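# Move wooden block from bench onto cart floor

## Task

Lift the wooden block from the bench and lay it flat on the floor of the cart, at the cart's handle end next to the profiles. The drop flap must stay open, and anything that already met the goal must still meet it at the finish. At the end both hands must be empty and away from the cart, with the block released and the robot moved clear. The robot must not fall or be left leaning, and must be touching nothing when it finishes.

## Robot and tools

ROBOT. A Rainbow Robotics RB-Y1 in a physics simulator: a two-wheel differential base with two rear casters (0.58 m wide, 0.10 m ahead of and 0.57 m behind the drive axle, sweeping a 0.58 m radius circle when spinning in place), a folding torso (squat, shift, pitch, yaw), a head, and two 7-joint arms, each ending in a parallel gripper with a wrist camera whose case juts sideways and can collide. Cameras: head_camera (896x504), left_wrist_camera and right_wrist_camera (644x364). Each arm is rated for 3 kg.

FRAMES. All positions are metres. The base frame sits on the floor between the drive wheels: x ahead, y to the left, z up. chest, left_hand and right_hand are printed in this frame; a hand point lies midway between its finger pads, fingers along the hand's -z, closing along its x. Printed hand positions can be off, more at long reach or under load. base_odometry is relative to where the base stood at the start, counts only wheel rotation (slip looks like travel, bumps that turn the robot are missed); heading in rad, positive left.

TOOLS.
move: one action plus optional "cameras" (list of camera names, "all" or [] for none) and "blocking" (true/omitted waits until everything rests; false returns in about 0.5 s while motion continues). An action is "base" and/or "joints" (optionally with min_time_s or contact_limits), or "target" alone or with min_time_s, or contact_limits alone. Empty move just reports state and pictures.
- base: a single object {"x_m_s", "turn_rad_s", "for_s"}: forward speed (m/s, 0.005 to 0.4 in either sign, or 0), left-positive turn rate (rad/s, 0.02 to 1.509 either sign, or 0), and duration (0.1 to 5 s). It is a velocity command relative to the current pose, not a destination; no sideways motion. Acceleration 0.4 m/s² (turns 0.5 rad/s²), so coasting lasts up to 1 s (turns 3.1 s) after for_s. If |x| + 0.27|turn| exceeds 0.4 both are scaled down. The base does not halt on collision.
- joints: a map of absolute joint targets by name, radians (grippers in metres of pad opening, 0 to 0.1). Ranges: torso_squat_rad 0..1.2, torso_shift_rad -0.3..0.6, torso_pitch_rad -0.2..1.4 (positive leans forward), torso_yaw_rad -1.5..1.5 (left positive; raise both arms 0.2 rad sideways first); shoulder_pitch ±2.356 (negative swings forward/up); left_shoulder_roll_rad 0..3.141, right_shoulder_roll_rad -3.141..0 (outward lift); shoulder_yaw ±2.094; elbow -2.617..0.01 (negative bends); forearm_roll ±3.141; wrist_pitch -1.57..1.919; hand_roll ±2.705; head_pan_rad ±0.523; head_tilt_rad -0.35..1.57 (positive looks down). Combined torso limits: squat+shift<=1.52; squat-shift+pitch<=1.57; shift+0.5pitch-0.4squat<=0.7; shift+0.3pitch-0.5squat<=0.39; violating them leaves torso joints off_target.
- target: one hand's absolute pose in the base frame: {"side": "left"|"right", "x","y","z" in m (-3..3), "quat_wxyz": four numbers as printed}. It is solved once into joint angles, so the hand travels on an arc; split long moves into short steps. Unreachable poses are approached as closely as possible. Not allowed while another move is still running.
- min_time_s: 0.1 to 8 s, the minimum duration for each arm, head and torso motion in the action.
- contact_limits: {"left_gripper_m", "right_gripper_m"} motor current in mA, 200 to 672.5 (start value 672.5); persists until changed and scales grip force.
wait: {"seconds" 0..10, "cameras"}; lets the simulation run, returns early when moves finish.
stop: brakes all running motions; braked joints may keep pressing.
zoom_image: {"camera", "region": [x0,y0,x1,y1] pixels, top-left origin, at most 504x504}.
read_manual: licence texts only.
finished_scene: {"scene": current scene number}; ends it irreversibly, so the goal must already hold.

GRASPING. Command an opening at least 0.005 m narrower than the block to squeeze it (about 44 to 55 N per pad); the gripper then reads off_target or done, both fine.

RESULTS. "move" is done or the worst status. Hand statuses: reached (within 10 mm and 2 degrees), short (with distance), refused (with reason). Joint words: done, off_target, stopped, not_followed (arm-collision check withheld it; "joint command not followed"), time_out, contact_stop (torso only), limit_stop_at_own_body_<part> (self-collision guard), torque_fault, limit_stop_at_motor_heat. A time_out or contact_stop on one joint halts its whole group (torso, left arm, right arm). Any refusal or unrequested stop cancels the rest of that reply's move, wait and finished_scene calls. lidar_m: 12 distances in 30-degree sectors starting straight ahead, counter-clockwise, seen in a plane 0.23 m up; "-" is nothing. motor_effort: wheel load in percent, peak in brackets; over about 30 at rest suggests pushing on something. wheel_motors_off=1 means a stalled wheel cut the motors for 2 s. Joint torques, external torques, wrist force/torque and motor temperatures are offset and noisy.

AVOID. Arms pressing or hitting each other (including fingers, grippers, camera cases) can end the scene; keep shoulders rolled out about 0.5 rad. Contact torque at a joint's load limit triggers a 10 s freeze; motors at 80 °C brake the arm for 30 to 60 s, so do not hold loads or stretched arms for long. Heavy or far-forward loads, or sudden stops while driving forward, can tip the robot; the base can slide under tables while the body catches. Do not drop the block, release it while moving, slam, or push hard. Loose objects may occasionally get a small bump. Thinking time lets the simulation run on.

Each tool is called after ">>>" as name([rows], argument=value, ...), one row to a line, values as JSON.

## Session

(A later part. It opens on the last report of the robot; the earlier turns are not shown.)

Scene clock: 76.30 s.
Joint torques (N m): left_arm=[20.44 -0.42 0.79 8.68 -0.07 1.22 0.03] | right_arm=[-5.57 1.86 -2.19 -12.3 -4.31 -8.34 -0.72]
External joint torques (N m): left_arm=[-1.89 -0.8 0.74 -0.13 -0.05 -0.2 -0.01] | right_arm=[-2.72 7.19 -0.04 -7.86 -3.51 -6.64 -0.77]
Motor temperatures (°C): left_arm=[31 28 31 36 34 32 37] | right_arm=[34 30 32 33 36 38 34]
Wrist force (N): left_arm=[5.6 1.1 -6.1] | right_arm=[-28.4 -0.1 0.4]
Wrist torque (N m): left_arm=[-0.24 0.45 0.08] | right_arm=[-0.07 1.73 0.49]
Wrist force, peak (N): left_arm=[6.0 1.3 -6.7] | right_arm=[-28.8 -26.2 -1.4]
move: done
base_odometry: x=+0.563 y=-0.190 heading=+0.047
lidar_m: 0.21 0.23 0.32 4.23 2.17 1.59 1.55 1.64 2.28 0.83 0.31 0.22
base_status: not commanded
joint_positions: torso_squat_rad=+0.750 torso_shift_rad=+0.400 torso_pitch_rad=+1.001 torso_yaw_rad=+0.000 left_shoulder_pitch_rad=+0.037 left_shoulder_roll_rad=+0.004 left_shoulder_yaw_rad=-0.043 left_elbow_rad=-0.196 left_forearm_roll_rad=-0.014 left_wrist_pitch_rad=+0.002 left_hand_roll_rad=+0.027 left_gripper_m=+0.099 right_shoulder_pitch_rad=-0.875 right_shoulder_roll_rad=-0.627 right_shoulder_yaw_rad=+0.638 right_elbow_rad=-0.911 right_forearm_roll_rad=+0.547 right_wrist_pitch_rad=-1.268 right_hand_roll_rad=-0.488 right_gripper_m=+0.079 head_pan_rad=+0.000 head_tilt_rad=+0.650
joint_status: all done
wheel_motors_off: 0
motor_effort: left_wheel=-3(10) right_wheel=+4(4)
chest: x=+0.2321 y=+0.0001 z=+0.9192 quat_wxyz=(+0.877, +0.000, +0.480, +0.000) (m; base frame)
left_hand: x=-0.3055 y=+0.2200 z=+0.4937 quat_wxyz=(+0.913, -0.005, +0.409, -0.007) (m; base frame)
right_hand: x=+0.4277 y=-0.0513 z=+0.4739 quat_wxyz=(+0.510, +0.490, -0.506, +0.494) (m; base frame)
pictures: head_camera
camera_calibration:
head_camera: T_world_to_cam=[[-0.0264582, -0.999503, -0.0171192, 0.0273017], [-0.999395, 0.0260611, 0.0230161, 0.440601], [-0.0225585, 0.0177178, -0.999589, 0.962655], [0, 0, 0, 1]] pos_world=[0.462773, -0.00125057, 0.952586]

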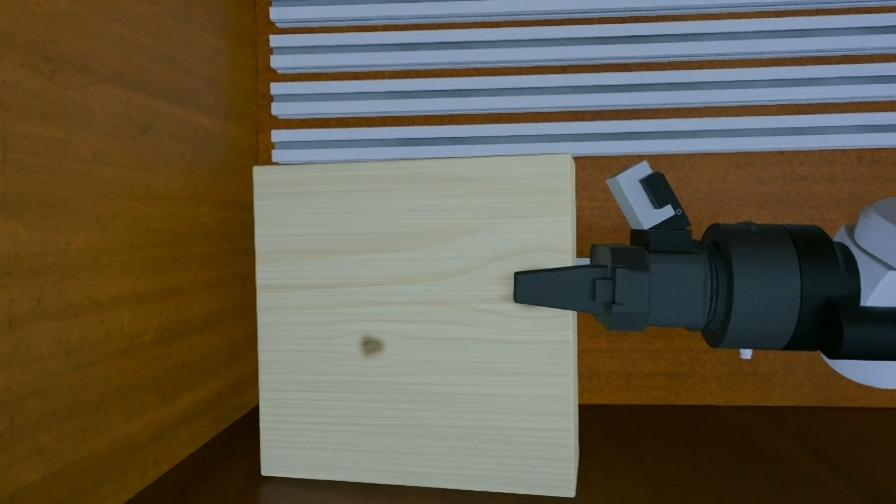

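>>> move(target={"side":"right","x":0.444,"y":-0.05,"z":0.415,"quat_wxyz":[0.5374,0.4595,-0.4628,0.5347]}, min_time_s=1, cameras=["head_camera","right_wrist_camera"])

Scene clock: 81.87 s.
Joint torques (N m): left_arm=[20.73 -0.65 0.85 8.69 -0.1 1.29 -0.07] | right_arm=[-9.38 0.79 -1.84 -8.4 -3.68 -8.41 -0.56]
External joint torques (N m): left_arm=[-1.6 -1.04 0.8 -0.11 -0.08 -0.13 -0.11] | right_arm=[-3.9 5.08 -0.4 -5.84 -2.99 -6.65 -0.61]
Motor temperatures (°C): left_arm=[31 28 31 36 34 32 37] | right_arm=[34 30 31 33 36 38 34]
Wrist force (N): left_arm=[5.8 0.7 -5.7] | right_arm=[-28.1 0.3 -3.8]
Wrist torque (N m): left_arm=[-0.18 0.49 0.04] | right_arm=[-0.31 1.64 0.51]
Wrist force, peak (N): left_arm=[6.1 0.9 -6.5] | right_arm=[-31.3 0.3 -2.3]
move: done
base_odometry: x=+0.563 y=-0.190 heading=+0.047
lidar_m: 0.21 0.23 0.33 4.22 2.16 1.61 1.54 1.64 2.27 0.82 0.32 0.23
base_status: not commanded
joint_positions: torso_squat_rad=+0.750 torso_shift_rad=+0.400 torso_pitch_rad=+1.001 torso_yaw_rad=+0.000 left_shoulder_pitch_rad=+0.037 left_shoulder_roll_rad=+0.004 left_shoulder_yaw_rad=-0.043 left_elbow_rad=-0.196 left_forearm_roll_rad=-0.014 left_wrist_pitch_rad=+0.002 left_hand_roll_rad=+0.027 left_gripper_m=+0.099 right_shoulder_pitch_rad=-1.100 right_shoulder_roll_rad=-0.474 right_shoulder_yaw_rad=+0.667 right_elbow_rad=-0.405 right_forearm_roll_rad=+0.612 right_wrist_pitch_rad=-1.351 right_hand_roll_rad=-0.391 right_gripper_m=+0.079 head_pan_rad=+0.000 head_tilt_rad=+0.650
joint_status: all done
wheel_motors_off: 0
motor_effort: left_wheel=-3(5) right_wheel=+2(5)
chest: x=+0.2321 y=+0.0001 z=+0.9192 quat_wxyz=(+0.877, +0.000, +0.480, +0.000) (m; base frame)
left_hand: x=-0.3055 y=+0.2200 z=+0.4937 quat_wxyz=(+0.913, -0.005, +0.409, -0.007) (m; base frame)
right_hand: x=+0.4434 y=-0.0511 z=+0.4145 quat_wxyz=(+0.541, +0.456, -0.460, +0.536) (m; base frame)
right_hand_status: reached (checked arc, planned for 1.0 s): 1 mm and 0.6 deg off.
pictures: head_camera, right_wrist_camera
camera_calibration:
head_camera: T_world_to_cam=[[-0.026462, -0.999502, -0.0172191, 0.0273983], [-0.999395, 0.0260626, 0.0230187, 0.440599], [-0.0225585, 0.0178178, -0.999587, 0.962654], [0, 0, 0, 1]] pos_world=[0.462773, -0.00125081, 0.952586]
right_wrist_camera: T_world_to_cam=[[0.027878, -0.134408, -0.990534, 0.390115], [-0.86562, -0.498824, 0.0433244, 0.367433], [-0.499925, 0.856218, -0.130253, 0.39164], [0, 0, 0, 1]] pos_world=[0.502973, -0.0996104, 0.421515]

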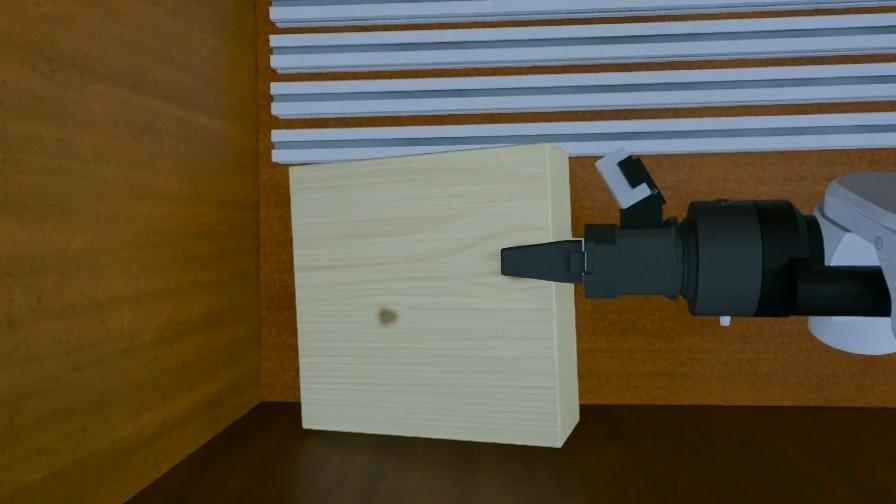

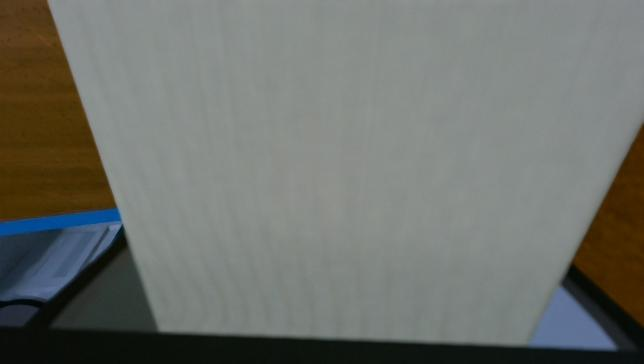

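>>> move(joints={"torso_squat_rad":0.8,"torso_shift_rad":0.425}, min_time_s=0.8, cameras=[])

>>> move(joints={"torso_squat_rad":0.825,"torso_shift_rad":0.44}, min_time_s=0.8, cameras=["head_camera"])

Scene clock: 85.43 s.
Joint torques (N m): left_arm=[20.5 -0.32 0.56 8.77 -0.11 1.16 0.09] | right_arm=[-9.11 0.46 -2.21 -7.1 -2.61 -5.61 -0.9]
External joint torques (N m): left_arm=[-1.83 -0.71 0.5 -0.03 -0.1 -0.26 0.05] | right_arm=[-3.63 4.75 -0.77 -4.53 -1.91 -3.87 -0.94]
Motor temperatures (°C): left_arm=[31 28 31 36 34 32 37] | right_arm=[34 30 31 32 36 38 34]
Wrist force (N): left_arm=[5.3 0.8 -5.6] | right_arm=[-20.3 1.0 0.9]
Wrist torque (N m): left_arm=[-0.18 0.38 0.07] | right_arm=[-0.48 0.29 1.08]
Wrist force, peak (N): left_arm=[6.4 1.3 -6.2] | right_arm=[-29.0 0.2 -4.0]
move: done
base_odometry: x=+0.563 y=-0.190 heading=+0.047
lidar_m: 0.22 0.23 0.33 4.22 2.18 1.61 1.55 1.63 2.25 0.85 0.32 0.23
base_status: not commanded
joint_positions: torso_squat_rad=+0.800 torso_shift_rad=+0.425 torso_pitch_rad=+1.000 torso_yaw_rad=+0.000 left_shoulder_pitch_rad=+0.037 left_shoulder_roll_rad=+0.004 left_shoulder_yaw_rad=-0.043 left_elbow_rad=-0.196 left_forearm_roll_rad=-0.014 left_wrist_pitch_rad=+0.002 left_hand_roll_rad=+0.027 left_gripper_m=+0.099 right_shoulder_pitch_rad=-1.100 right_shoulder_roll_rad=-0.474 right_shoulder_yaw_rad=+0.667 right_elbow_rad=-0.405 right_forearm_roll_rad=+0.612 right_wrist_pitch_rad=-1.351 right_hand_roll_rad=-0.391 right_gripper_m=+0.079 head_pan_rad=+0.000 head_tilt_rad=+0.650
joint_status: all done
wheel_motors_off: 0
motor_effort: left_wheel=-4(5) right_wheel=+4(6)
chest: x=+0.2336 y=+0.0001 z=+0.8919 quat_wxyz=(+0.877, +0.000, +0.480, +0.000) (m; base frame)
left_hand: x=-0.3038 y=+0.2200 z=+0.4662 quat_wxyz=(+0.913, -0.005, +0.409, -0.007) (m; base frame)
right_hand: x=+0.4452 y=-0.0510 z=+0.3875 quat_wxyz=(+0.540, +0.456, -0.461, +0.536) (m; base frame)
pictures: none
No camera images: "cameras" was empty.

Scene clock: 86.53 s.
Joint torques (N m): left_arm=[20.61 -0.25 0.87 8.59 -0.12 1.27 0.11] | right_arm=[-8.04 0.73 -1.61 -5.63 -1.55 -3.61 -0.55]
External joint torques (N m): left_arm=[-1.71 -0.64 0.82 -0.21 -0.1 -0.15 0.07] | right_arm=[-2.55 5.02 -0.17 -3.06 -0.85 -1.85 -0.6]
Motor temperatures (°C): left_arm=[31 28 31 36 34 32 37] | right_arm=[34 30 31 32 36 38 34]
Wrist force (N): left_arm=[5.4 1.4 -6.1] | right_arm=[-15.3 0.7 4.6]
Wrist torque (N m): left_arm=[-0.33 0.42 0.06] | right_arm=[-0.31 -0.41 0.25]
Wrist force, peak (N): left_arm=[6.7 1.0 -6.7] | right_arm=[-20.5 1.5 1.6]
move: done
base_odometry: x=+0.563 y=-0.190 heading=+0.047
lidar_m: 0.21 0.22 0.33 4.22 2.17 1.61 1.55 1.64 2.27 0.83 0.32 0.23
base_status: not commanded
joint_positions: torso_squat_rad=+0.825 torso_shift_rad=+0.440 torso_pitch_rad=+1.000 torso_yaw_rad=+0.000 left_shoulder_pitch_rad=+0.037 left_shoulder_roll_rad=+0.004 left_shoulder_yaw_rad=-0.043 left_elbow_rad=-0.196 left_forearm_roll_rad=-0.014 left_wrist_pitch_rad=+0.002 left_hand_roll_rad=+0.027 left_gripper_m=+0.099 right_shoulder_pitch_rad=-1.100 right_shoulder_roll_rad=-0.474 right_shoulder_yaw_rad=+0.667 right_elbow_rad=-0.406 right_forearm_roll_rad=+0.611 right_wrist_pitch_rad=-1.352 right_hand_roll_rad=-0.391 right_gripper_m=+0.077 head_pan_rad=+0.000 head_tilt_rad=+0.650
joint_status: all done
wheel_motors_off: 0
motor_effort: left_wheel=-6(6) right_wheel=+4(7)
chest: x=+0.2348 y=+0.0001 z=+0.8774 quat_wxyz=(+0.878, +0.000, +0.480, +0.000) (m; base frame)
left_hand: x=-0.3026 y=+0.2200 z=+0.4516 quat_wxyz=(+0.913, -0.005, +0.408, -0.007) (m; base frame)
right_hand: x=+0.4466 y=-0.0508 z=+0.3733 quat_wxyz=(+0.540, +0.457, -0.461, +0.536) (m; base frame)
pictures: head_camera
camera_calibration:
head_camera: T_world_to_cam=[[-0.0264485, -0.999503, -0.0171359, 0.0266672], [-0.999409, 0.0260617, 0.0224166, 0.444711], [-0.0219588, 0.0177186, -0.999602, 0.920762], [0, 0, 0, 1]] pos_world=[0.465372, -0.00125057, 0.910884]

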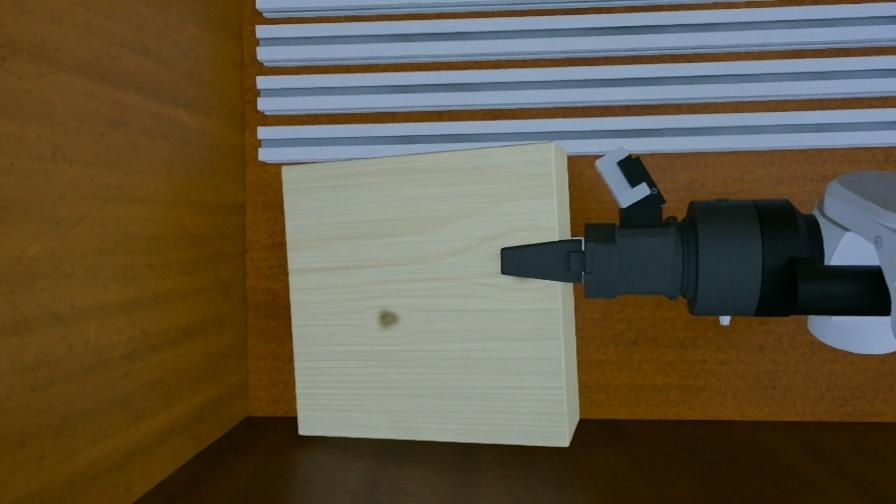

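>>> move(joints={"right_gripper_m":0.1}, cameras=[])

>>> move(joints={"torso_squat_rad":0.8,"torso_shift_rad":0.43}, cameras=[])

>>> move(target={"side":"right","x":0.446,"y":-0.068,"z":0.366,"quat_wxyz":[0.618,0.3436,-0.3473,0.6159]}, min_time_s=2, cameras=["head_camera","right_wrist_camera"])

Scene clock: 90.47 s.
Joint torques (N m): left_arm=[20.52 -0.38 0.71 8.73 -0.12 1.16 0.08] | right_arm=[-7.99 0.42 -2.13 -5.77 -1.55 -4.98 -0.35]
External joint torques (N m): left_arm=[-1.8 -0.77 0.66 -0.07 -0.1 -0.25 0.04] | right_arm=[-2.5 4.71 -0.69 -3.2 -0.86 -3.22 -0.4]
Motor temperatures (°C): left_arm=[31 28 31 36 34 32 37] | right_arm=[34 30 31 32 36 38 34]
Wrist force (N): left_arm=[5.7 1.0 -5.5] | right_arm=[-18.5 0.1 2.4]
Wrist torque (N m): left_arm=[-0.24 0.51 0.06] | right_arm=[-0.28 0.16 0.04]
Wrist force, peak (N): left_arm=[6.0 1.8 -6.5] | right_arm=[-19.1 0.1 2.4]
move: done
base_odometry: x=+0.563 y=-0.190 heading=+0.047
lidar_m: 0.21 0.23 0.33 4.23 2.17 1.60 1.54 1.63 2.26 0.84 0.32 0.23
base_status: not commanded
joint_positions: torso_squat_rad=+0.825 torso_shift_rad=+0.440 torso_pitch_rad=+1.000 torso_yaw_rad=+0.000 left_shoulder_pitch_rad=+0.037 left_shoulder_roll_rad=+0.004 left_shoulder_yaw_rad=-0.043 left_elbow_rad=-0.196 left_forearm_roll_rad=-0.014 left_wrist_pitch_rad=+0.002 left_hand_roll_rad=+0.027 left_gripper_m=+0.099 right_shoulder_pitch_rad=-1.100 right_shoulder_roll_rad=-0.474 right_shoulder_yaw_rad=+0.667 right_elbow_rad=-0.406 right_forearm_roll_rad=+0.611 right_wrist_pitch_rad=-1.352 right_hand_roll_rad=-0.391 right_gripper_m=+0.099 head_pan_rad=+0.000 head_tilt_rad=+0.650
joint_status: all done
wheel_motors_off: 0
motor_effort: left_wheel=-4(5) right_wheel=+3(6)
chest: x=+0.2348 y=+0.0001 z=+0.8774 quat_wxyz=(+0.878, +0.000, +0.480, +0.000) (m; base frame)
left_hand: x=-0.3026 y=+0.2200 z=+0.4516 quat_wxyz=(+0.913, -0.005, +0.408, -0.007) (m; base frame)
right_hand: x=+0.4466 y=-0.0508 z=+0.3732 quat_wxyz=(+0.540, +0.456, -0.461, +0.536) (m; base frame)
pictures: none
No camera images: "cameras" was empty.

Scene clock: 91.17 s.
Joint torques (N m): left_arm=[20.76 -0.56 0.86 8.84 -0.13 1.28 0.02] | right_arm=[-8.18 -2.72 -2.53 -5.26 -1.94 -4.61 -0.3]
External joint torques (N m): left_arm=[-1.57 -0.95 0.8 0.03 -0.12 -0.13 -0.02] | right_arm=[-2.69 1.54 -1.09 -2.69 -1.25 -2.85 -0.35]
Motor temperatures (°C): left_arm=[31 28 31 36 34 32 37] | right_arm=[34 30 31 32 36 38 34]
Wrist force (N): left_arm=[5.6 0.9 -6.2] | right_arm=[-18.2 2.6 -4.6]
Wrist torque (N m): left_arm=[-0.23 0.44 0.08] | right_arm=[-0.27 -0.09 -0.09]
Wrist force, peak (N): left_arm=[6.6 0.7 -5.8] | right_arm=[-20.2 2.0 -5.0]
move: done
base_odometry: x=+0.563 y=-0.190 heading=+0.047
lidar_m: 0.21 0.22 0.33 4.23 2.17 1.60 1.54 1.63 2.27 0.84 0.32 0.23
base_status: not commanded
joint_positions: torso_squat_rad=+0.800 torso_shift_rad=+0.430 torso_pitch_rad=+1.000 torso_yaw_rad=+0.000 left_shoulder_pitch_rad=+0.037 left_shoulder_roll_rad=+0.004 left_shoulder_yaw_rad=-0.043 left_elbow_rad=-0.196 left_forearm_roll_rad=-0.014 left_wrist_pitch_rad=+0.002 left_hand_roll_rad=+0.027 left_gripper_m=+0.099 right_shoulder_pitch_rad=-1.100 right_shoulder_roll_rad=-0.473 right_shoulder_yaw_rad=+0.667 right_elbow_rad=-0.406 right_forearm_roll_rad=+0.612 right_wrist_pitch_rad=-1.352 right_hand_roll_rad=-0.391 right_gripper_m=+0.099 head_pan_rad=+0.000 head_tilt_rad=+0.650
joint_status: all done
wheel_motors_off: 0
motor_effort: left_wheel=-4(6) right_wheel=+4(5)
chest: x=+0.2358 y=+0.0001 z=+0.8908 quat_wxyz=(+0.877, +0.000, +0.480, +0.000) (m; base frame)
left_hand: x=-0.3017 y=+0.2200 z=+0.4652 quat_wxyz=(+0.913, -0.005, +0.409, -0.007) (m; base frame)
right_hand: x=+0.4474 y=-0.0504 z=+0.3867 quat_wxyz=(+0.540, +0.457, -0.461, +0.536) (m; base frame)
pictures: none
No camera images: "cameras" was empty.

Scene clock: 93.50 s.
Joint torques (N m): left_arm=[20.55 -0.12 0.64 8.62 -0.01 1.32 -0.02] | right_arm=[-3.75 -6.66 -2.92 -9.45 -1.55 -2.58 -0.21]
External joint torques (N m): left_arm=[-1.77 -0.51 0.59 -0.18 0.01 -0.1 -0.06] | right_arm=[0.02 -0.19 0.17 -4.12 -0.86 -1.44 -0.25]
Motor temperatures (°C): left_arm=[31 28 31 36 34 32 37] | right_arm=[34 30 31 32 36 38 34]
Wrist force (N): left_arm=[6.1 1.2 -5.5] | right_arm=[-14.1 1.6 -6.1]
Wrist torque (N m): left_arm=[-0.27 0.51 0.06] | right_arm=[-0.21 -0.38 -0.06]
Wrist force, peak (N): left_arm=[6.0 2.2 -6.7] | right_arm=[-18.9 2.4 -4.1]
move: done
base_odometry: x=+0.563 y=-0.190 heading=+0.047
lidar_m: 0.22 0.23 0.33 4.23 2.15 1.60 1.54 1.63 2.26 0.84 0.32 0.23
base_status: not commanded
joint_positions: torso_squat_rad=+0.800 torso_shift_rad=+0.430 torso_pitch_rad=+1.000 torso_yaw_rad=+0.000 left_shoulder_pitch_rad=+0.037 left_shoulder_roll_rad=+0.004 left_shoulder_yaw_rad=-0.043 left_elbow_rad=-0.196 left_forearm_roll_rad=-0.014 left_wrist_pitch_rad=+0.002 left_hand_roll_rad=+0.027 left_gripper_m=+0.099 right_shoulder_pitch_rad=-0.899 right_shoulder_roll_rad=-0.794 right_shoulder_yaw_rad=+0.809 right_elbow_rad=-1.207 right_forearm_roll_rad=+0.808 right_wrist_pitch_rad=-0.643 right_hand_roll_rad=-0.808 right_gripper_m=+0.099 head_pan_rad=+0.000 head_tilt_rad=+0.650
joint_status: all done
wheel_motors_off: 0
motor_effort: left_wheel=-3(4) right_wheel=+2(5)
chest: x=+0.2358 y=+0.0001 z=+0.8908 quat_wxyz=(+0.877, +0.000, +0.480, +0.000) (m; base frame)
left_hand: x=-0.3017 y=+0.2200 z=+0.4652 quat_wxyz=(+0.913, -0.005, +0.409, -0.007) (m; base frame)
right_hand: x=+0.4462 y=-0.0684 z=+0.3664 quat_wxyz=(+0.616, +0.346, -0.352, +0.614) (m; base frame)
right_hand_status: reached (checked arc, planned for 2.0 s): 1 mm and 0.7 deg off.
pictures: head_camera, right_wrist_camera
camera_calibration:
head_camera: T_world_to_cam=[[-0.0264571, -0.999501, -0.0172274, 0.0270143], [-0.999402, 0.0260629, 0.0227189, 0.445228], [-0.0222586, 0.0178181, -0.999593, 0.934314], [0, 0, 0, 1]] pos_world=[0.466473, -0.00125082, 0.924285]
right_wrist_camera: T_world_to_cam=[[0.0307439, -0.489441, -0.871494, 0.270871], [-0.866179, -0.448148, 0.221128, 0.301871], [-0.498787, 0.748072, -0.437721, 0.50631], [0, 0, 0, 1]] pos_world=[0.505688, -0.110898, 0.390934]

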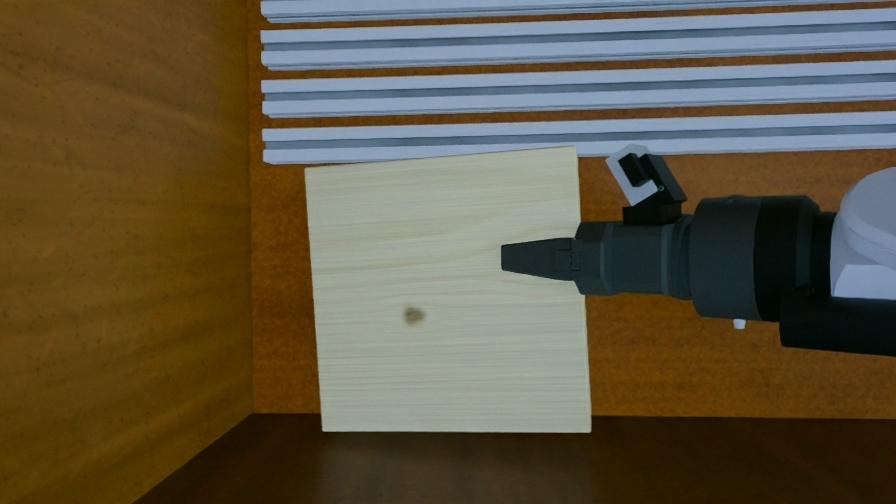

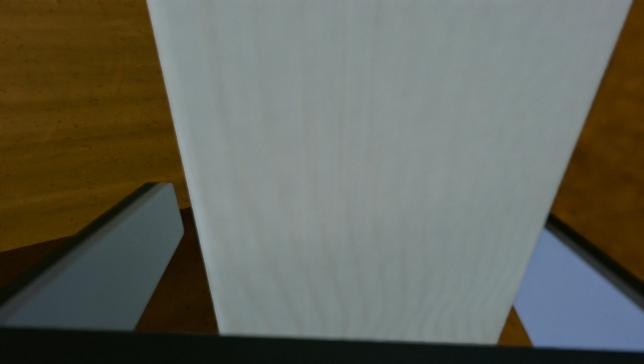

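>>> move(target={"side":"right","x":0.446,"y":-0.118,"z":0.357,"quat_wxyz":[0.618,0.3436,-0.3473,0.6159]}, min_time_s=0.5, cameras=["head_camera","right_wrist_camera"])

Scene clock: 95.30 s.
Joint torques (N m): left_arm=[20.31 -0.48 0.59 8.76 -0.08 1.24 0.07] | right_arm=[-2.39 -8.33 -4.47 -4.45 -0.97 -1.36 0.12]
External joint torques (N m): left_arm=[-2.01 -0.86 0.54 -0.04 -0.06 -0.17 0.03] | right_arm=[0.77 -0.12 -1.29 -0.21 -0.23 -0.12 0.07]
Motor temperatures (°C): left_arm=[31 28 31 36 34 32 37] | right_arm=[34 30 31 32 36 38 34]
Wrist force (N): left_arm=[5.9 0.9 -5.2] | right_arm=[-5.5 1.8 -1.9]
Wrist torque (N m): left_arm=[-0.24 0.48 0.04] | right_arm=[-0.21 -0.26 -0.12]
Wrist force, peak (N): left_arm=[6.1 1.5 -6.3] | right_arm=[-15.2 2.0 -7.5]
move: done
base_odometry: x=+0.563 y=-0.190 heading=+0.047
lidar_m: 0.21 0.23 0.32 4.21 2.16 1.61 1.55 1.64 2.27 0.83 0.31 0.23
base_status: not commanded
joint_positions: torso_squat_rad=+0.800 torso_shift_rad=+0.430 torso_pitch_rad=+1.000 torso_yaw_rad=+0.000 left_shoulder_pitch_rad=+0.037 left_shoulder_roll_rad=+0.004 left_shoulder_yaw_rad=-0.043 left_elbow_rad=-0.196 left_forearm_roll_rad=-0.014 left_wrist_pitch_rad=+0.002 left_hand_roll_rad=+0.027 left_gripper_m=+0.099 right_shoulder_pitch_rad=-0.875 right_shoulder_roll_rad=-0.825 right_shoulder_yaw_rad=+0.751 right_elbow_rad=-1.093 right_forearm_roll_rad=+0.754 right_wrist_pitch_rad=-0.776 right_hand_roll_rad=-0.710 right_gripper_m=+0.099 head_pan_rad=+0.000 head_tilt_rad=+0.650
joint_status: all done
wheel_motors_off: 0
motor_effort: left_wheel=-4(4) right_wheel=+5(7)
chest: x=+0.2358 y=+0.0001 z=+0.8909 quat_wxyz=(+0.878, +0.000, +0.480, +0.000) (m; base frame)
left_hand: x=-0.3016 y=+0.2200 z=+0.4652 quat_wxyz=(+0.913, -0.005, +0.408, -0.007) (m; base frame)
right_hand: x=+0.4460 y=-0.1179 z=+0.3572 quat_wxyz=(+0.618, +0.343, -0.347, +0.616) (m; base frame)
right_hand_status: reached (checked arc, planned for 0.5 s): 0 mm and 0.1 deg off.
pictures: head_camera, right_wrist_camera
camera_calibration:
head_camera: T_world_to_cam=[[-0.0264538, -0.999501, -0.0172329, 0.0270187], [-0.999407, 0.0260631, 0.0225191, 0.445309], [-0.0220587, 0.0178184, -0.999598, 0.934422], [0, 0, 0, 1]] pos_world=[0.466372, -0.00125082, 0.924484]
right_wrist_camera: T_world_to_cam=[[0.0291932, -0.500912, -0.865006, 0.235683], [-0.864506, -0.44706, 0.22971, 0.277912], [-0.501774, 0.741097, -0.446092, 0.542658], [0, 0, 0, 1]] pos_world=[0.505668, -0.159862, 0.382104]

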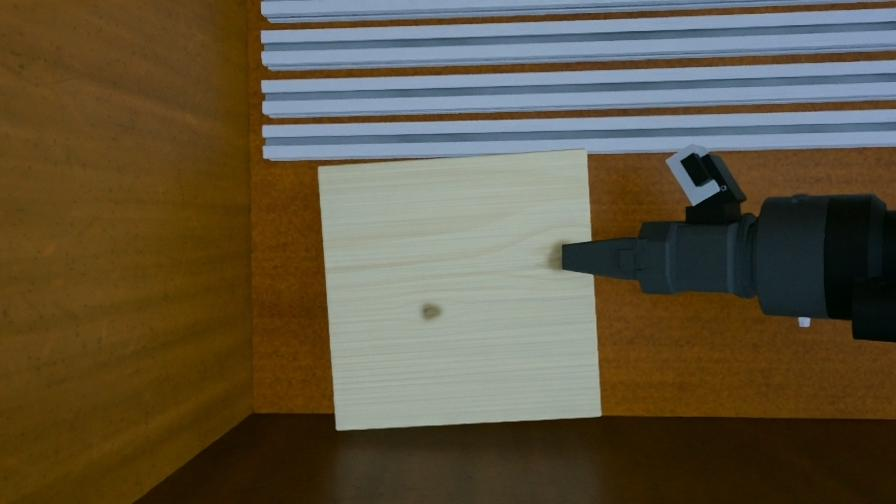

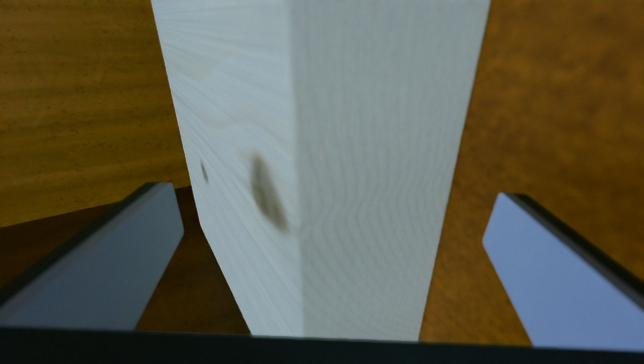

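>>> move(target={"side":"right","x":0.446,"y":-0.185,"z":0.375,"quat_wxyz":[0.618,0.3436,-0.3473,0.6159]}, cameras=["head_camera"])

>>> move(joints={"torso_squat_rad":0.5,"torso_shift_rad":0.28}, cameras=[])

>>> move(target={"side":"right","x":0.48,"y":-0.30,"z":0.80,"quat_wxyz":[0.6028,0.3696,-0.3208,0.6302]}, cameras=["head_camera"])

>>> move(base={"x_m_s":-0.35,"for_s":1.7}, cameras=[])

Scene clock: 98.10 s.
Joint torques (N m): left_arm=[20.49 -0.59 0.99 8.7 -0.16 1.32 -0.04] | right_arm=[-1.69 -10.18 -4.67 -3.46 -0.93 -1.22 -0.06]
External joint torques (N m): left_arm=[-1.82 -0.98 0.94 -0.1 -0.14 -0.1 -0.08] | right_arm=[0.45 0.85 -1.03 -0.34 -0.14 0.1 -0.11]
Motor temperatures (°C): left_arm=[31 28 31 36 34 32 37] | right_arm=[34 30 31 32 36 38 34]
Wrist force (N): left_arm=[5.8 1.0 -6.2] | right_arm=[-5.8 1.7 -2.1]
Wrist torque (N m): left_arm=[-0.20 0.46 0.02] | right_arm=[-0.24 -0.29 -0.08]
Wrist force, peak (N): left_arm=[6.4 1.1 -6.3] | right_arm=[-5.6 2.3 -2.8]
move: done
base_odometry: x=+0.563 y=-0.190 heading=+0.047
lidar_m: 0.21 0.23 0.32 4.22 2.18 1.60 1.54 1.64 2.26 0.84 0.31 0.22
base_status: not commanded
joint_positions: torso_squat_rad=+0.800 torso_shift_rad=+0.430 torso_pitch_rad=+1.000 torso_yaw_rad=+0.000 left_shoulder_pitch_rad=+0.037 left_shoulder_roll_rad=+0.004 left_shoulder_yaw_rad=-0.043 left_elbow_rad=-0.196 left_forearm_roll_rad=-0.014 left_wrist_pitch_rad=+0.002 left_hand_roll_rad=+0.027 left_gripper_m=+0.099 right_shoulder_pitch_rad=-0.810 right_shoulder_roll_rad=-0.946 right_shoulder_yaw_rad=+0.687 right_elbow_rad=-1.078 right_forearm_roll_rad=+0.676 right_wrist_pitch_rad=-0.914 right_hand_roll_rad=-0.644 right_gripper_m=+0.099 head_pan_rad=+0.000 head_tilt_rad=+0.650
joint_status: all done
wheel_motors_off: 0
motor_effort: left_wheel=-4(6) right_wheel=+4(7)
chest: x=+0.2357 y=+0.0001 z=+0.8910 quat_wxyz=(+0.878, +0.000, +0.479, +0.000) (m; base frame)
left_hand: x=-0.3016 y=+0.2200 z=+0.4651 quat_wxyz=(+0.913, -0.005, +0.408, -0.007) (m; base frame)
right_hand: x=+0.4461 y=-0.1850 z=+0.3750 quat_wxyz=(+0.618, +0.343, -0.347, +0.616) (m; base frame)
right_hand_status: reached (checked arc, planned for 0.4 s): 0 mm and 0.0 deg off.
pictures: head_camera
camera_calibration:
head_camera: T_world_to_cam=[[-0.0264506, -0.999501, -0.0172384, 0.0270196], [-0.999411, 0.0260632, 0.0223192, 0.445396], [-0.0218588, 0.0178187, -0.999602, 0.93433], [0, 0, 0, 1]] pos_world=[0.466272, -0.00125082, 0.924484]

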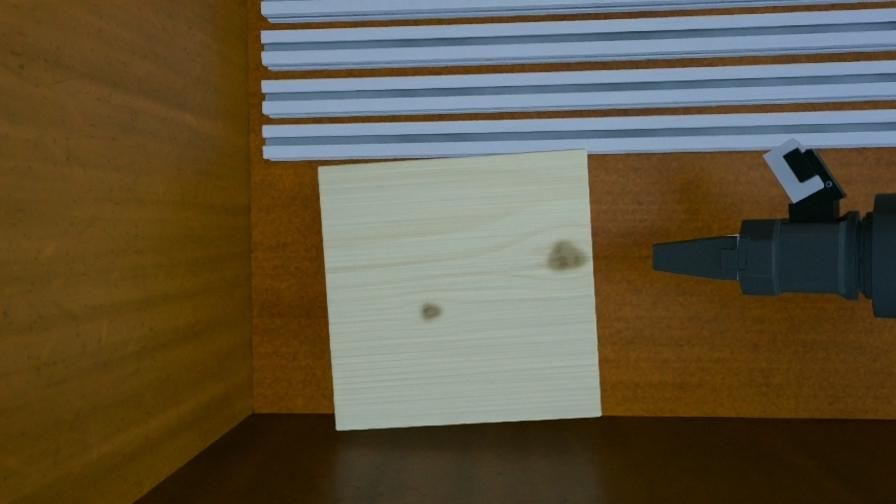

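Scene clock: 99.87 s.
Joint torques (N m): left_arm=[20.04 -0.3 0.84 8.74 -0.09 1.34 0.02] | right_arm=[-1.83 -10.14 -4.43 -3.44 -0.94 -1.33 0.01]
External joint torques (N m): left_arm=[-2.28 -0.7 0.79 -0.06 -0.08 -0.08 -0.02] | right_arm=[0.32 0.89 -0.78 -0.32 -0.15 -0.01 -0.03]
Motor temperatures (°C): left_arm=[31 28 31 36 34 32 37] | right_arm=[34 30 31 32 36 38 34]
Wrist force (N): left_arm=[6.2 1.4 -5.8] | right_arm=[-5.8 1.4 -2.6]
Wrist torque (N m): left_arm=[-0.28 0.54 0.03] | right_arm=[-0.20 -0.26 -0.09]
Wrist force, peak (N): left_arm=[6.2 1.0 -6.2] | right_arm=[-6.2 1.4 -2.2]
move: done
base_odometry: x=+0.563 y=-0.190 heading=+0.047
lidar_m: 0.22 0.23 0.33 4.24 2.18 1.61 1.55 1.64 2.26 0.84 0.32 0.23
base_status: not commanded
joint_positions: torso_squat_rad=+0.500 torso_shift_rad=+0.280 torso_pitch_rad=+1.000 torso_yaw_rad=+0.000 left_shoulder_pitch_rad=+0.037 left_shoulder_roll_rad=+0.004 left_shoulder_yaw_rad=-0.043 left_elbow_rad=-0.196 left_forearm_roll_rad=-0.014 left_wrist_pitch_rad=+0.002 left_hand_roll_rad=+0.027 left_gripper_m=+0.099 right_shoulder_pitch_rad=-0.810 right_shoulder_roll_rad=-0.946 right_shoulder_yaw_rad=+0.687 right_elbow_rad=-1.078 right_forearm_roll_rad=+0.676 right_wrist_pitch_rad=-0.913 right_hand_roll_rad=-0.644 right_gripper_m=+0.099 head_pan_rad=+0.000 head_tilt_rad=+0.650
joint_status: all done
wheel_motors_off: 0
motor_effort: left_wheel=-2(6) right_wheel=+6(7)
chest: x=+0.2021 y=+0.0001 z=+1.0381 quat_wxyz=(+0.878, +0.000, +0.479, +0.000) (m; base frame)
left_hand: x=-0.3352 y=+0.2200 z=+0.6122 quat_wxyz=(+0.913, -0.005, +0.408, -0.007) (m; base frame)
right_hand: x=+0.4125 y=-0.1850 z=+0.5221 quat_wxyz=(+0.618, +0.343, -0.347, +0.616) (m; base frame)
pictures: none
No camera images: "cameras" was empty.

Scene clock: 101.73 s.
Joint torques (N m): left_arm=[20.09 -0.44 0.85 8.66 -0.02 1.26 -0.03] | right_arm=[-5.41 -13.46 -4.86 1.86 -0.46 -1.4 0.08]
External joint torques (N m): left_arm=[-2.23 -0.83 0.8 -0.13 -0.01 -0.15 -0.07] | right_arm=[1.07 0.47 -1.02 0.29 0.16 0.12 0.04]
Motor temperatures (°C): left_arm=[31 28 31 36 34 32 37] | right_arm=[34 30 31 32 36 38 34]
Wrist force (N): left_arm=[5.9 1.2 -5.6] | right_arm=[-5.8 1.2 -2.6]
Wrist torque (N m): left_arm=[-0.26 0.48 0.08] | right_arm=[-0.18 -0.26 -0.10]
Wrist force, peak (N): left_arm=[6.8 0.9 -6.3] | right_arm=[-6.3 2.5 -2.6]
move: done
base_odometry: x=+0.563 y=-0.190 heading=+0.047
lidar_m: 0.21 0.22 0.33 4.23 2.16 1.60 1.55 1.63 2.26 0.84 0.32 0.23
base_status: not commanded
joint_positions: torso_squat_rad=+0.500 torso_shift_rad=+0.280 torso_pitch_rad=+1.000 torso_yaw_rad=+0.000 left_shoulder_pitch_rad=+0.037 left_shoulder_roll_rad=+0.004 left_shoulder_yaw_rad=-0.043 left_elbow_rad=-0.196 left_forearm_roll_rad=-0.014 left_wrist_pitch_rad=+0.002 left_hand_roll_rad=+0.027 left_gripper_m=+0.099 right_shoulder_pitch_rad=-0.401 right_shoulder_roll_rad=-2.141 right_shoulder_yaw_rad=+0.585 right_elbow_rad=-1.725 right_forearm_roll_rad=-0.231 right_wrist_pitch_rad=-1.135 right_hand_roll_rad=-0.455 right_gripper_m=+0.099 head_pan_rad=+0.000 head_tilt_rad=+0.650
joint_status: all done
wheel_motors_off: 0
motor_effort: left_wheel=-2(3) right_wheel=+2(6)
chest: x=+0.2022 y=+0.0001 z=+1.0381 quat_wxyz=(+0.878, +0.000, +0.479, +0.000) (m; base frame)
left_hand: x=-0.3352 y=+0.2200 z=+0.6122 quat_wxyz=(+0.913, -0.005, +0.408, -0.007) (m; base frame)
right_hand: x=+0.4801 y=-0.3001 z=+0.8000 quat_wxyz=(+0.603, +0.370, -0.321, +0.630) (m; base frame)
right_hand_status: reached (checked arc, planned for 1.5 s): 0 mm and 0.1 deg off.
pictures: head_camera
camera_calibration:
head_camera: T_world_to_cam=[[-0.0263471, -0.999506, -0.0171424, 0.0285215], [-0.999414, 0.0259619, 0.0223133, 0.40864], [-0.0218572, 0.0177203, -0.999604, 1.08064], [0, 0, 0, 1]] pos_world=[0.432772, -0.00125087, 1.07158]

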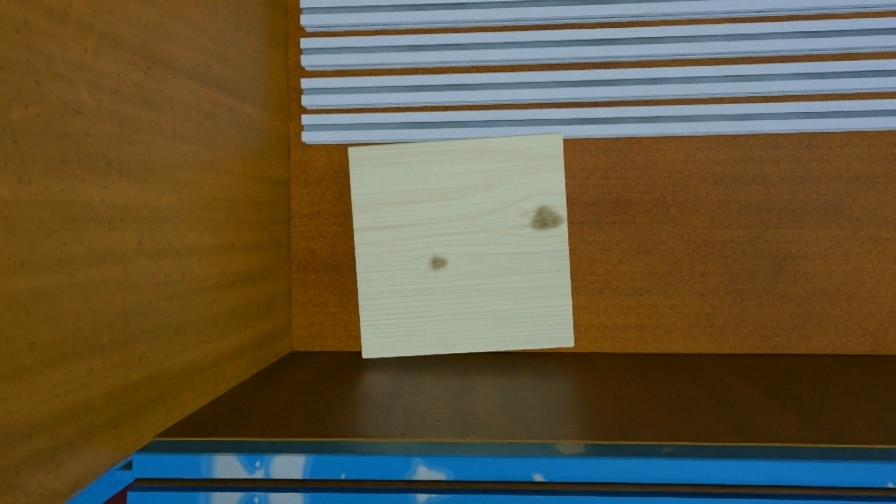

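Scene clock: 104.77 s.
Joint torques (N m): left_arm=[20.4 -0.26 0.6 8.63 -0.09 1.29 -0.07] | right_arm=[-5.97 -13.7 -4.76 1.96 -0.65 -1.47 0.06]
External joint torques (N m): left_arm=[-1.92 -0.65 0.54 -0.17 -0.08 -0.12 -0.11] | right_arm=[0.51 0.23 -0.92 0.39 -0.03 0.06 0.01]
Motor temperatures (°C): left_arm=[31 28 31 36 34 32 37] | right_arm=[34 30 31 32 36 37 34]
Wrist force (N): left_arm=[5.6 1.3 -5.8] | right_arm=[-5.7 1.3 -2.5]
Wrist torque (N m): left_arm=[-0.28 0.42 0.04] | right_arm=[-0.21 -0.24 -0.13]
Wrist force, peak (N): left_arm=[6.3 0.4 -6.6] | right_arm=[-6.4 1.8 -2.4]
move: done
base_odometry: x=-0.032 y=-0.218 heading=+0.045
lidar_m: 0.81 0.86 1.78 3.61 1.33 1.00 0.95 1.01 1.40 4.00 1.14 0.84
base_status: done (sent for 1.7 of 1.7 s)
joint_positions: torso_squat_rad=+0.500 torso_shift_rad=+0.280 torso_pitch_rad=+1.000 torso_yaw_rad=+0.000 left_shoulder_pitch_rad=+0.037 left_shoulder_roll_rad=+0.004 left_shoulder_yaw_rad=-0.043 left_elbow_rad=-0.196 left_forearm_roll_rad=-0.014 left_wrist_pitch_rad=+0.002 left_hand_roll_rad=+0.027 left_gripper_m=+0.099 right_shoulder_pitch_rad=-0.401 right_shoulder_roll_rad=-2.141 right_shoulder_yaw_rad=+0.585 right_elbow_rad=-1.725 right_forearm_roll_rad=-0.231 right_wrist_pitch_rad=-1.135 right_hand_roll_rad=-0.455 right_gripper_m=+0.099 head_pan_rad=+0.000 head_tilt_rad=+0.650
joint_status: not commanded
wheel_motors_off: 0
motor_effort: left_wheel=-15(30) right_wheel=+15(31)
chest: x=+0.2021 y=+0.0001 z=+1.0381 quat_wxyz=(+0.878, +0.000, +0.479, +0.000) (m; base frame)
left_hand: x=-0.3352 y=+0.2200 z=+0.6122 quat_wxyz=(+0.913, -0.005, +0.408, -0.007) (m; base frame)
right_hand: x=+0.4801 y=-0.3001 z=+0.8000 quat_wxyz=(+0.603, +0.370, -0.321, +0.630) (m; base frame)
pictures: none
No camera images: "cameras" was empty.

>>> finished_scene(scene=2)

The scene is finished: the task was done.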